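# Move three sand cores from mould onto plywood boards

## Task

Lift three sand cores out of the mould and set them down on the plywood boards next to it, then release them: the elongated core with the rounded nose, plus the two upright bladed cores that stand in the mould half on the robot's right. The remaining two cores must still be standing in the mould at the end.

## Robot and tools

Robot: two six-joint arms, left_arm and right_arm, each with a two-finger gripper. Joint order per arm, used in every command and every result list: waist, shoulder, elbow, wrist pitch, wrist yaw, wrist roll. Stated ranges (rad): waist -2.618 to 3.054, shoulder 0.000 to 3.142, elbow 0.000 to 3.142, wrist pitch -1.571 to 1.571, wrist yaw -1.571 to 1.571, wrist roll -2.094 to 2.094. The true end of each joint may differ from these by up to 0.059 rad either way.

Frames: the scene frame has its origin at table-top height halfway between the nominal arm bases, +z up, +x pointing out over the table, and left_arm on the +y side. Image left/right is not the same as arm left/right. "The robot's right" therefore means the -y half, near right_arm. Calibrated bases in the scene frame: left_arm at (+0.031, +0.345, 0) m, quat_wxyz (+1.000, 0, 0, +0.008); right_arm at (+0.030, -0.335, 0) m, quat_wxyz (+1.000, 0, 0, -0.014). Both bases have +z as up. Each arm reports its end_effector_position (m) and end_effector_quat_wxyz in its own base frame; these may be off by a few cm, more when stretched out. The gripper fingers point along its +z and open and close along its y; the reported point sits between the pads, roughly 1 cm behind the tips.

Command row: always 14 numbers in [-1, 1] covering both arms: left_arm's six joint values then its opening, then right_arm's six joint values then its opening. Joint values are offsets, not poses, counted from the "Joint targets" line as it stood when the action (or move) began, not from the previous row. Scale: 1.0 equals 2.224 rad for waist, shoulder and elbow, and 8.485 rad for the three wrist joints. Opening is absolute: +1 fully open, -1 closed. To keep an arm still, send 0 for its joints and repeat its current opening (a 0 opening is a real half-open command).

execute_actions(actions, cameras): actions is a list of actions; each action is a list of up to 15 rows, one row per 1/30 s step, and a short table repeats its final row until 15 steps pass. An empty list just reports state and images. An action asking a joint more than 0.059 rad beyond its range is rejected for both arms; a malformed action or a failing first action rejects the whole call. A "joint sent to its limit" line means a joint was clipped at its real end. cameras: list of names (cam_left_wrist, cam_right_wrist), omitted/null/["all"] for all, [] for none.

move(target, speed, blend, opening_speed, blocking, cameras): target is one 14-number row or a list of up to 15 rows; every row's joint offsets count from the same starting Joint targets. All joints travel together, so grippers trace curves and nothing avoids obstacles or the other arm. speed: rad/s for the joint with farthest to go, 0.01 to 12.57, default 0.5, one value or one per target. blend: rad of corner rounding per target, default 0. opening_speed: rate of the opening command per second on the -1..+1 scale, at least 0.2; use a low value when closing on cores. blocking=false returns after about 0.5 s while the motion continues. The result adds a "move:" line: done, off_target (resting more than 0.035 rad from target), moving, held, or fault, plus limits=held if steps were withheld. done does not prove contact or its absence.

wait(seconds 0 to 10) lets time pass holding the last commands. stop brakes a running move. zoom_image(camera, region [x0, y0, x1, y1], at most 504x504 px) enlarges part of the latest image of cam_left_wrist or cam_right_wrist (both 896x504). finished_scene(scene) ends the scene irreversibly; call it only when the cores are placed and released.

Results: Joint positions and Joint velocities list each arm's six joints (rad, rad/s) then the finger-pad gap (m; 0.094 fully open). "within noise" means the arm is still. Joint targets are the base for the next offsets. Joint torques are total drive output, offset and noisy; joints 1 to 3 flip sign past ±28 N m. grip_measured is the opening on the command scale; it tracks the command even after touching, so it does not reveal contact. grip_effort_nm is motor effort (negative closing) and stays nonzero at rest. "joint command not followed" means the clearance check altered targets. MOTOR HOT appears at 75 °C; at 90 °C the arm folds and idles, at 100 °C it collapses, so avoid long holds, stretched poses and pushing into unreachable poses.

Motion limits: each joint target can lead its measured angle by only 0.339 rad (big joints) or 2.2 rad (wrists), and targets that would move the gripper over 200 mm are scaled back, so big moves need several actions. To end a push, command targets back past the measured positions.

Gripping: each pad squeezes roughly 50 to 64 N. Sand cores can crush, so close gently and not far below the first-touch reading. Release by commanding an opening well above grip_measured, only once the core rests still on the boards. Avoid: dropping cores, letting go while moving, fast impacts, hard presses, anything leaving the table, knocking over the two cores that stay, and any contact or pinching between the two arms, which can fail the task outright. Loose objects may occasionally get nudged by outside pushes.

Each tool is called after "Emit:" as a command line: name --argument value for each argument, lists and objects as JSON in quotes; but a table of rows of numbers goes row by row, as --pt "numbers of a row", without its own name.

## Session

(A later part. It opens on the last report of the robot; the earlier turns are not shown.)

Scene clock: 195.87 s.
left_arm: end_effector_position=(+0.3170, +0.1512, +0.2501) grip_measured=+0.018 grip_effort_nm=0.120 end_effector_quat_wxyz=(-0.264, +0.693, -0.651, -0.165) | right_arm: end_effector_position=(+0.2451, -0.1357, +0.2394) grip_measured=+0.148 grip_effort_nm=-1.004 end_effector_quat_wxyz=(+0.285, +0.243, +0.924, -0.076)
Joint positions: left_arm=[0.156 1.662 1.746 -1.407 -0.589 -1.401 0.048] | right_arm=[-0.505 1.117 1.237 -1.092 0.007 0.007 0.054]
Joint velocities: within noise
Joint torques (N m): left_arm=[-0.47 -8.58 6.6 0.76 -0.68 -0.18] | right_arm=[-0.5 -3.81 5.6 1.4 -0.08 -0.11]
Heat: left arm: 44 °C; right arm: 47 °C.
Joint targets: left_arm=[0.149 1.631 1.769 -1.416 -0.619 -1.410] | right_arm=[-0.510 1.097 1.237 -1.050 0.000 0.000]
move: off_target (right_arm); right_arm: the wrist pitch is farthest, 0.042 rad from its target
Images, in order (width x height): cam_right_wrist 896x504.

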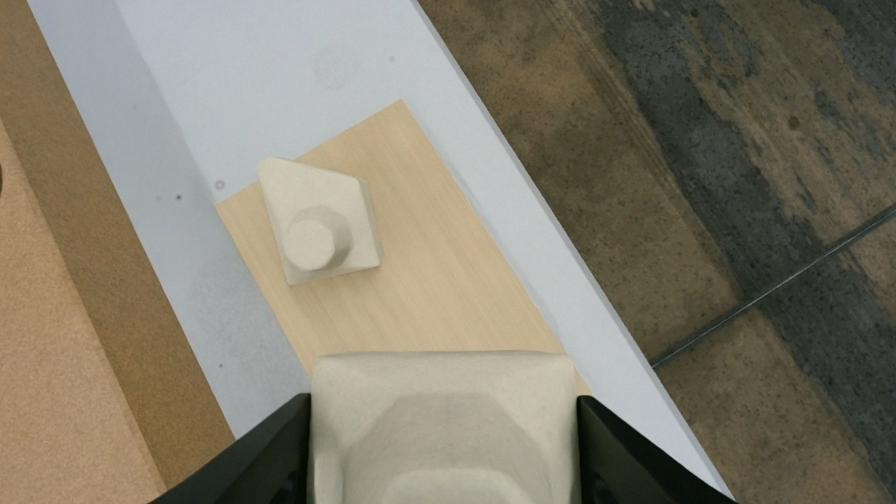

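Emit:
move --target '[0,0,0,0,0,0,0.02,0,0.0328,-0.1965,0.0477,0,0,-0.03]' --speed 0.4 --cameras '["cam_right_wrist"]'

Scene clock: 201.70 s.
left_arm: end_effector_position=(+0.3170, +0.1512, +0.2501) grip_measured=+0.018 grip_effort_nm=0.125 end_effector_quat_wxyz=(-0.264, +0.693, -0.651, -0.165) | right_arm: end_effector_position=(+0.2495, -0.1380, +0.1072) grip_measured=+0.148 grip_effort_nm=-1.004 end_effector_quat_wxyz=(+0.234, +0.246, +0.939, -0.063)
Joint positions: left_arm=[0.156 1.662 1.746 -1.407 -0.589 -1.401 0.048] | right_arm=[-0.505 1.177 0.794 -0.699 0.006 0.006 0.054]
Joint velocities: left_arm=[-0.007 -0.007 -0.002 -0.022 0.154 0.007 0.001] | right_arm=[within noise]
Joint torques (N m): left_arm=[-0.57 -8.53 6.65 0.79 -0.66 -0.14] | right_arm=[-0.46 -3.43 6.22 1.41 -0.07 -0.11]
Heat: left arm: 45 °C; right arm: 43 °C.
Joint targets: left_arm=[0.149 1.631 1.769 -1.416 -0.619 -1.410] | right_arm=[-0.510 1.170 0.800 -0.645 0.000 0.000]
move: off_target (right_arm); right_arm: the wrist pitch is farthest, 0.053 rad from its target
Images, in order (width x height): cam_right_wrist 896x504.

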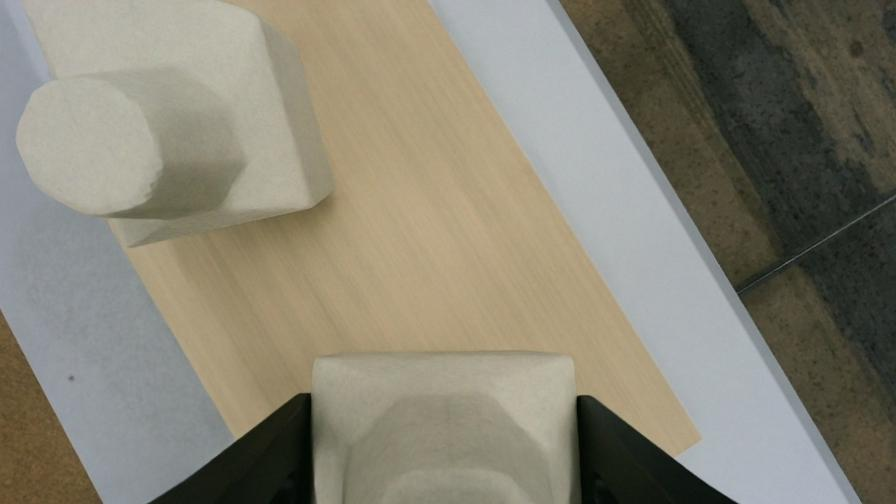

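Emit:
move --target '[0,0,0,0,0,0,0.02,0,0.0056,-0.024,0.0072,0,0,-0.03]' --speed 0.1 --cameras '["cam_right_wrist"]'

Emit:
move --target '[0,0,0,0,0,0,0.02,0,0.0028,-0.012,0.0038,0,0,-0.03]' --speed 0.06 --cameras '["cam_right_wrist"]'

Scene clock: 218.23 s.
left_arm: end_effector_position=(+0.3170, +0.1512, +0.2501) grip_measured=+0.018 grip_effort_nm=0.115 end_effector_quat_wxyz=(-0.264, +0.693, -0.651, -0.165) | right_arm: end_effector_position=(+0.2497, -0.1381, +0.0939) grip_measured=+0.148 grip_effort_nm=-1.004 end_effector_quat_wxyz=(+0.235, +0.246, +0.938, -0.063)
Joint positions: left_arm=[0.156 1.662 1.746 -1.407 -0.589 -1.401 0.048] | right_arm=[-0.505 1.186 0.745 -0.638 0.006 0.006 0.054]
Joint velocities: within noise
Joint torques (N m): left_arm=[-0.51 -8.66 6.56 0.79 -0.69 -0.15] | right_arm=[-0.46 -3.22 5.89 1.39 -0.07 -0.11]
Heat: left arm: 45 °C; right arm: 38 °C.
Joint targets: left_arm=[0.149 1.631 1.769 -1.416 -0.619 -1.410] | right_arm=[-0.510 1.182 0.747 -0.584 0.000 0.000]
move: off_target (right_arm); right_arm: the wrist pitch is farthest, 0.054 rad from its target
Images, in order (width x height): cam_right_wrist 896x504.

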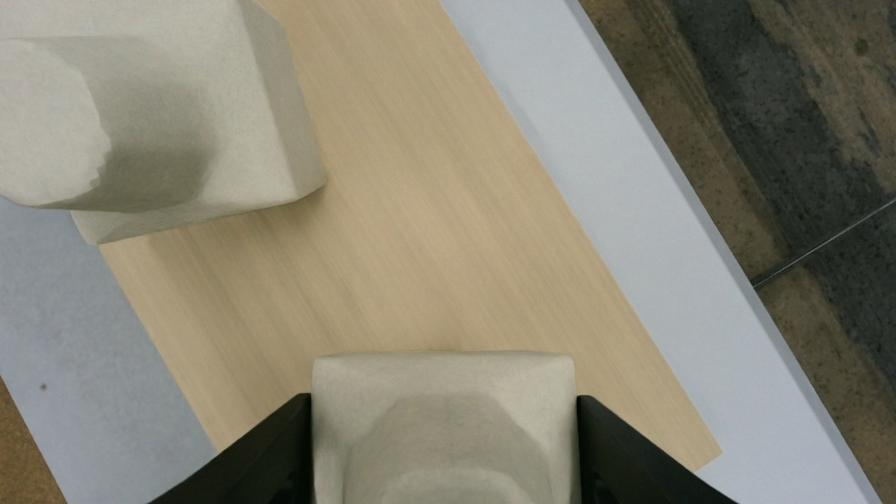

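Scene clock: 219.27 s.
left_arm: end_effector_position=(+0.3170, +0.1512, +0.2501) grip_measured=+0.018 grip_effort_nm=0.125 end_effector_quat_wxyz=(-0.264, +0.693, -0.651, -0.165) | right_arm: end_effector_position=(+0.2493, -0.1379, +0.0865) grip_measured=+0.148 grip_effort_nm=-1.004 end_effector_quat_wxyz=(+0.235, +0.246, +0.938, -0.063)
Joint positions: left_arm=[0.156 1.662 1.746 -1.407 -0.589 -1.401 0.048] | right_arm=[-0.505 1.192 0.719 -0.606 0.006 0.006 0.054]
Joint velocities: within noise
Joint torques (N m): left_arm=[-0.49 -8.58 6.63 0.78 -0.66 -0.15] | right_arm=[-0.47 -3.19 5.79 1.37 -0.08 -0.11]
Heat: left arm: 45 °C; right arm: 38 °C.
Joint targets: left_arm=[0.149 1.631 1.769 -1.416 -0.619 -1.410] | right_arm=[-0.510 1.188 0.720 -0.552 0.000 0.000]
move: off_target (right_arm); right_arm: the wrist pitch is farthest, 0.055 rad from its target
Images, in order (width x height): cam_right_wrist 896x504.

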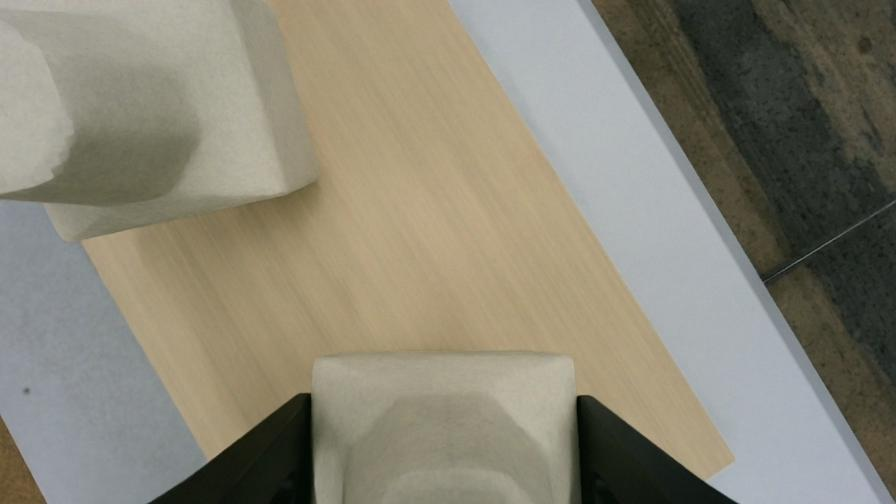

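Emit:
move --target '[0,0,0,0,0,0,0.02,0,0.0017,-0.0075,0.0024,0,0,-0.03]' --speed 0.06 --cameras '["cam_right_wrist"]'

Emit:
move --target '[0,0,0,0,0,0,0.02,0,0.0014,-0.006,0.002,0,0,-0.03]' --speed 0.05 --cameras '["cam_right_wrist"]'

Scene clock: 223.73 s.
left_arm: end_effector_position=(+0.3170, +0.1512, +0.2501) grip_measured=+0.018 grip_effort_nm=0.120 end_effector_quat_wxyz=(-0.264, +0.693, -0.651, -0.165) | right_arm: end_effector_position=(+0.2503, -0.1384, +0.0849) grip_measured=+0.148 grip_effort_nm=-1.009 end_effector_quat_wxyz=(+0.238, +0.246, +0.937, -0.064)
Joint positions: left_arm=[0.156 1.662 1.746 -1.407 -0.589 -1.401 0.048] | right_arm=[-0.505 1.192 0.709 -0.588 0.006 0.006 0.054]
Joint velocities: within noise
Joint torques (N m): left_arm=[-0.53 -8.68 6.6 0.77 -0.67 -0.18] | right_arm=[-0.49 -2.88 5.34 1.42 -0.08 -0.11]
Heat: left arm: 45 °C; right arm: 38 °C.
Joint targets: left_arm=[0.149 1.631 1.769 -1.416 -0.619 -1.410] | right_arm=[-0.510 1.192 0.703 -0.531 0.000 0.000]
move: off_target (right_arm); right_arm: the wrist pitch is farthest, 0.057 rad from its target
Images, in order (width x height): cam_right_wrist 896x504.

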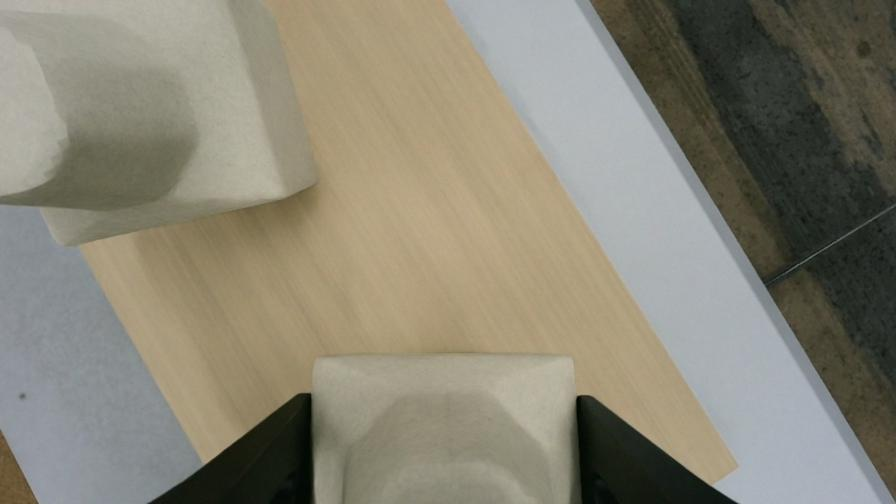

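Scene clock: 224.43 s.
left_arm: end_effector_position=(+0.3170, +0.1512, +0.2501) grip_measured=+0.018 grip_effort_nm=0.125 end_effector_quat_wxyz=(-0.264, +0.693, -0.651, -0.165) | right_arm: end_effector_position=(+0.2510, -0.1388, +0.0839) grip_measured=+0.148 grip_effort_nm=-1.004 end_effector_quat_wxyz=(+0.241, +0.245, +0.937, -0.065)
Joint positions: left_arm=[0.156 1.662 1.746 -1.407 -0.589 -1.401 0.048] | right_arm=[-0.505 1.192 0.702 -0.576 0.006 0.006 0.054]
Joint velocities: within noise
Joint torques (N m): left_arm=[-0.59 -8.61 6.61 0.8 -0.7 -0.16] | right_arm=[-0.47 -2.67 4.86 1.46 -0.07 -0.11]
Heat: left arm: 45 °C; right arm: 38 °C.
Joint targets: left_arm=[0.149 1.631 1.769 -1.416 -0.619 -1.410] | right_arm=[-0.510 1.195 0.690 -0.514 0.000 0.000]
move: off_target (right_arm); right_arm: the wrist pitch is farthest, 0.062 rad from its target
Images, in order (width x height): cam_right_wrist 896x504.

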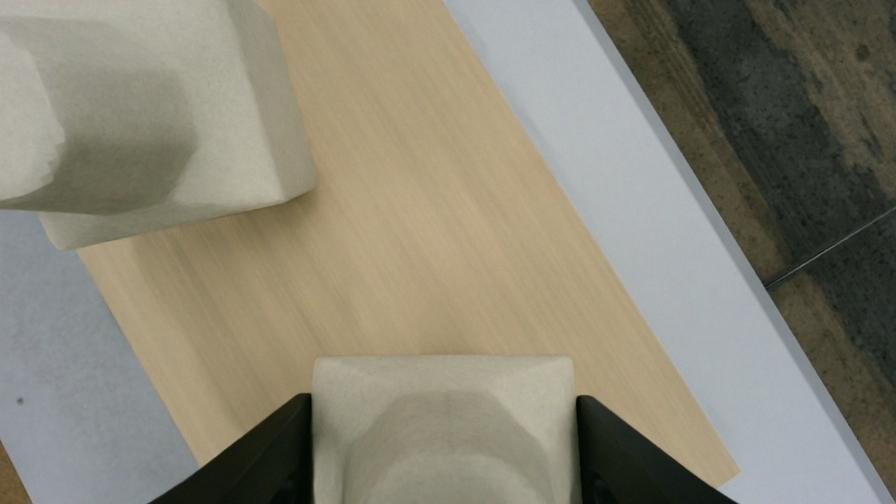

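Emit:
move --target '[0,0,0,0,0,0,0.02,0,0,0,0,0,0,0.55]' --opening_speed 0.3 --cameras '["cam_right_wrist"]'

Scene clock: 231.20 s.
left_arm: end_effector_position=(+0.3170, +0.1512, +0.2501) grip_measured=+0.018 grip_effort_nm=0.120 end_effector_quat_wxyz=(-0.264, +0.693, -0.651, -0.165) | right_arm: end_effector_position=(+0.2571, -0.1419, +0.0869) grip_measured=+0.547 grip_effort_nm=0.178 end_effector_quat_wxyz=(+0.257, +0.244, +0.933, -0.068)
Joint positions: left_arm=[0.156 1.662 1.746 -1.407 -0.589 -1.401 0.048] | right_arm=[-0.505 1.192 0.697 -0.539 0.005 0.005 0.073]
Joint velocities: within noise
Joint torques (N m): left_arm=[-0.55 -8.64 6.63 0.79 -0.68 -0.17] | right_arm=[-0.47 -2.67 5.22 1.15 -0.06 -0.11]
Heat: left arm: 45 °C; right arm: 38 °C.
Joint targets: left_arm=[0.149 1.631 1.769 -1.416 -0.619 -1.410] | right_arm=[-0.510 1.195 0.690 -0.515 0.000 0.000]
move: done
Images, in order (width x height): cam_right_wrist 896x504.

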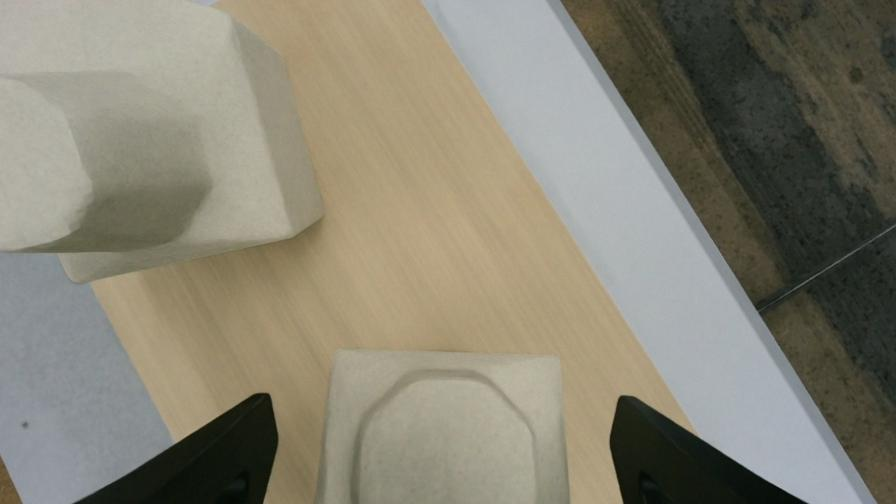

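Emit:
move --target '[0,0,0,0,0,0,0.02,0,-0.0283,0.2023,-0.0547,0,0,0.6]' --speed 0.35 --cameras '["cam_right_wrist"]'

Scene clock: 234.93 s.
left_arm: end_effector_position=(+0.3170, +0.1512, +0.2501) grip_measured=+0.018 grip_effort_nm=0.125 end_effector_quat_wxyz=(-0.264, +0.693, -0.651, -0.165) | right_arm: end_effector_position=(+0.2554, -0.1409, +0.2010) grip_measured=+0.597 grip_effort_nm=0.183 end_effector_quat_wxyz=(+0.271, +0.243, +0.929, -0.071)
Joint positions: left_arm=[0.156 1.662 1.746 -1.407 -0.589 -1.401 0.048] | right_arm=[-0.505 1.146 1.111 -0.968 0.005 0.005 0.075]
Joint velocities: within noise
Joint torques (N m): left_arm=[-0.61 -8.57 6.69 0.81 -0.68 -0.15] | right_arm=[-0.47 -3.74 8.03 0.84 -0.06 -0.1]
Heat: left arm: 45 °C; right arm: 37 °C.
Joint targets: left_arm=[0.149 1.631 1.769 -1.416 -0.619 -1.410] | right_arm=[-0.510 1.132 1.140 -0.979 0.000 0.000]
move: done
Images, in order (width x height): cam_right_wrist 896x504.

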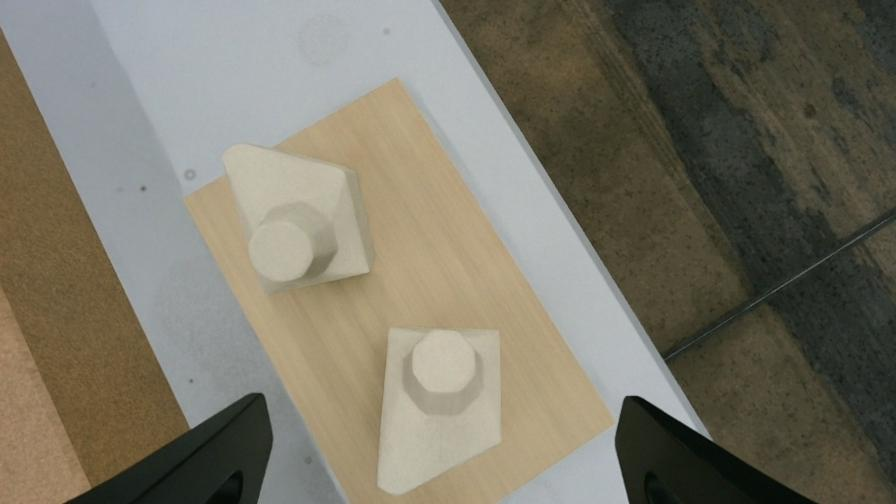

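Emit:
finished_scene --scene 2

The scene is finished: the task was done.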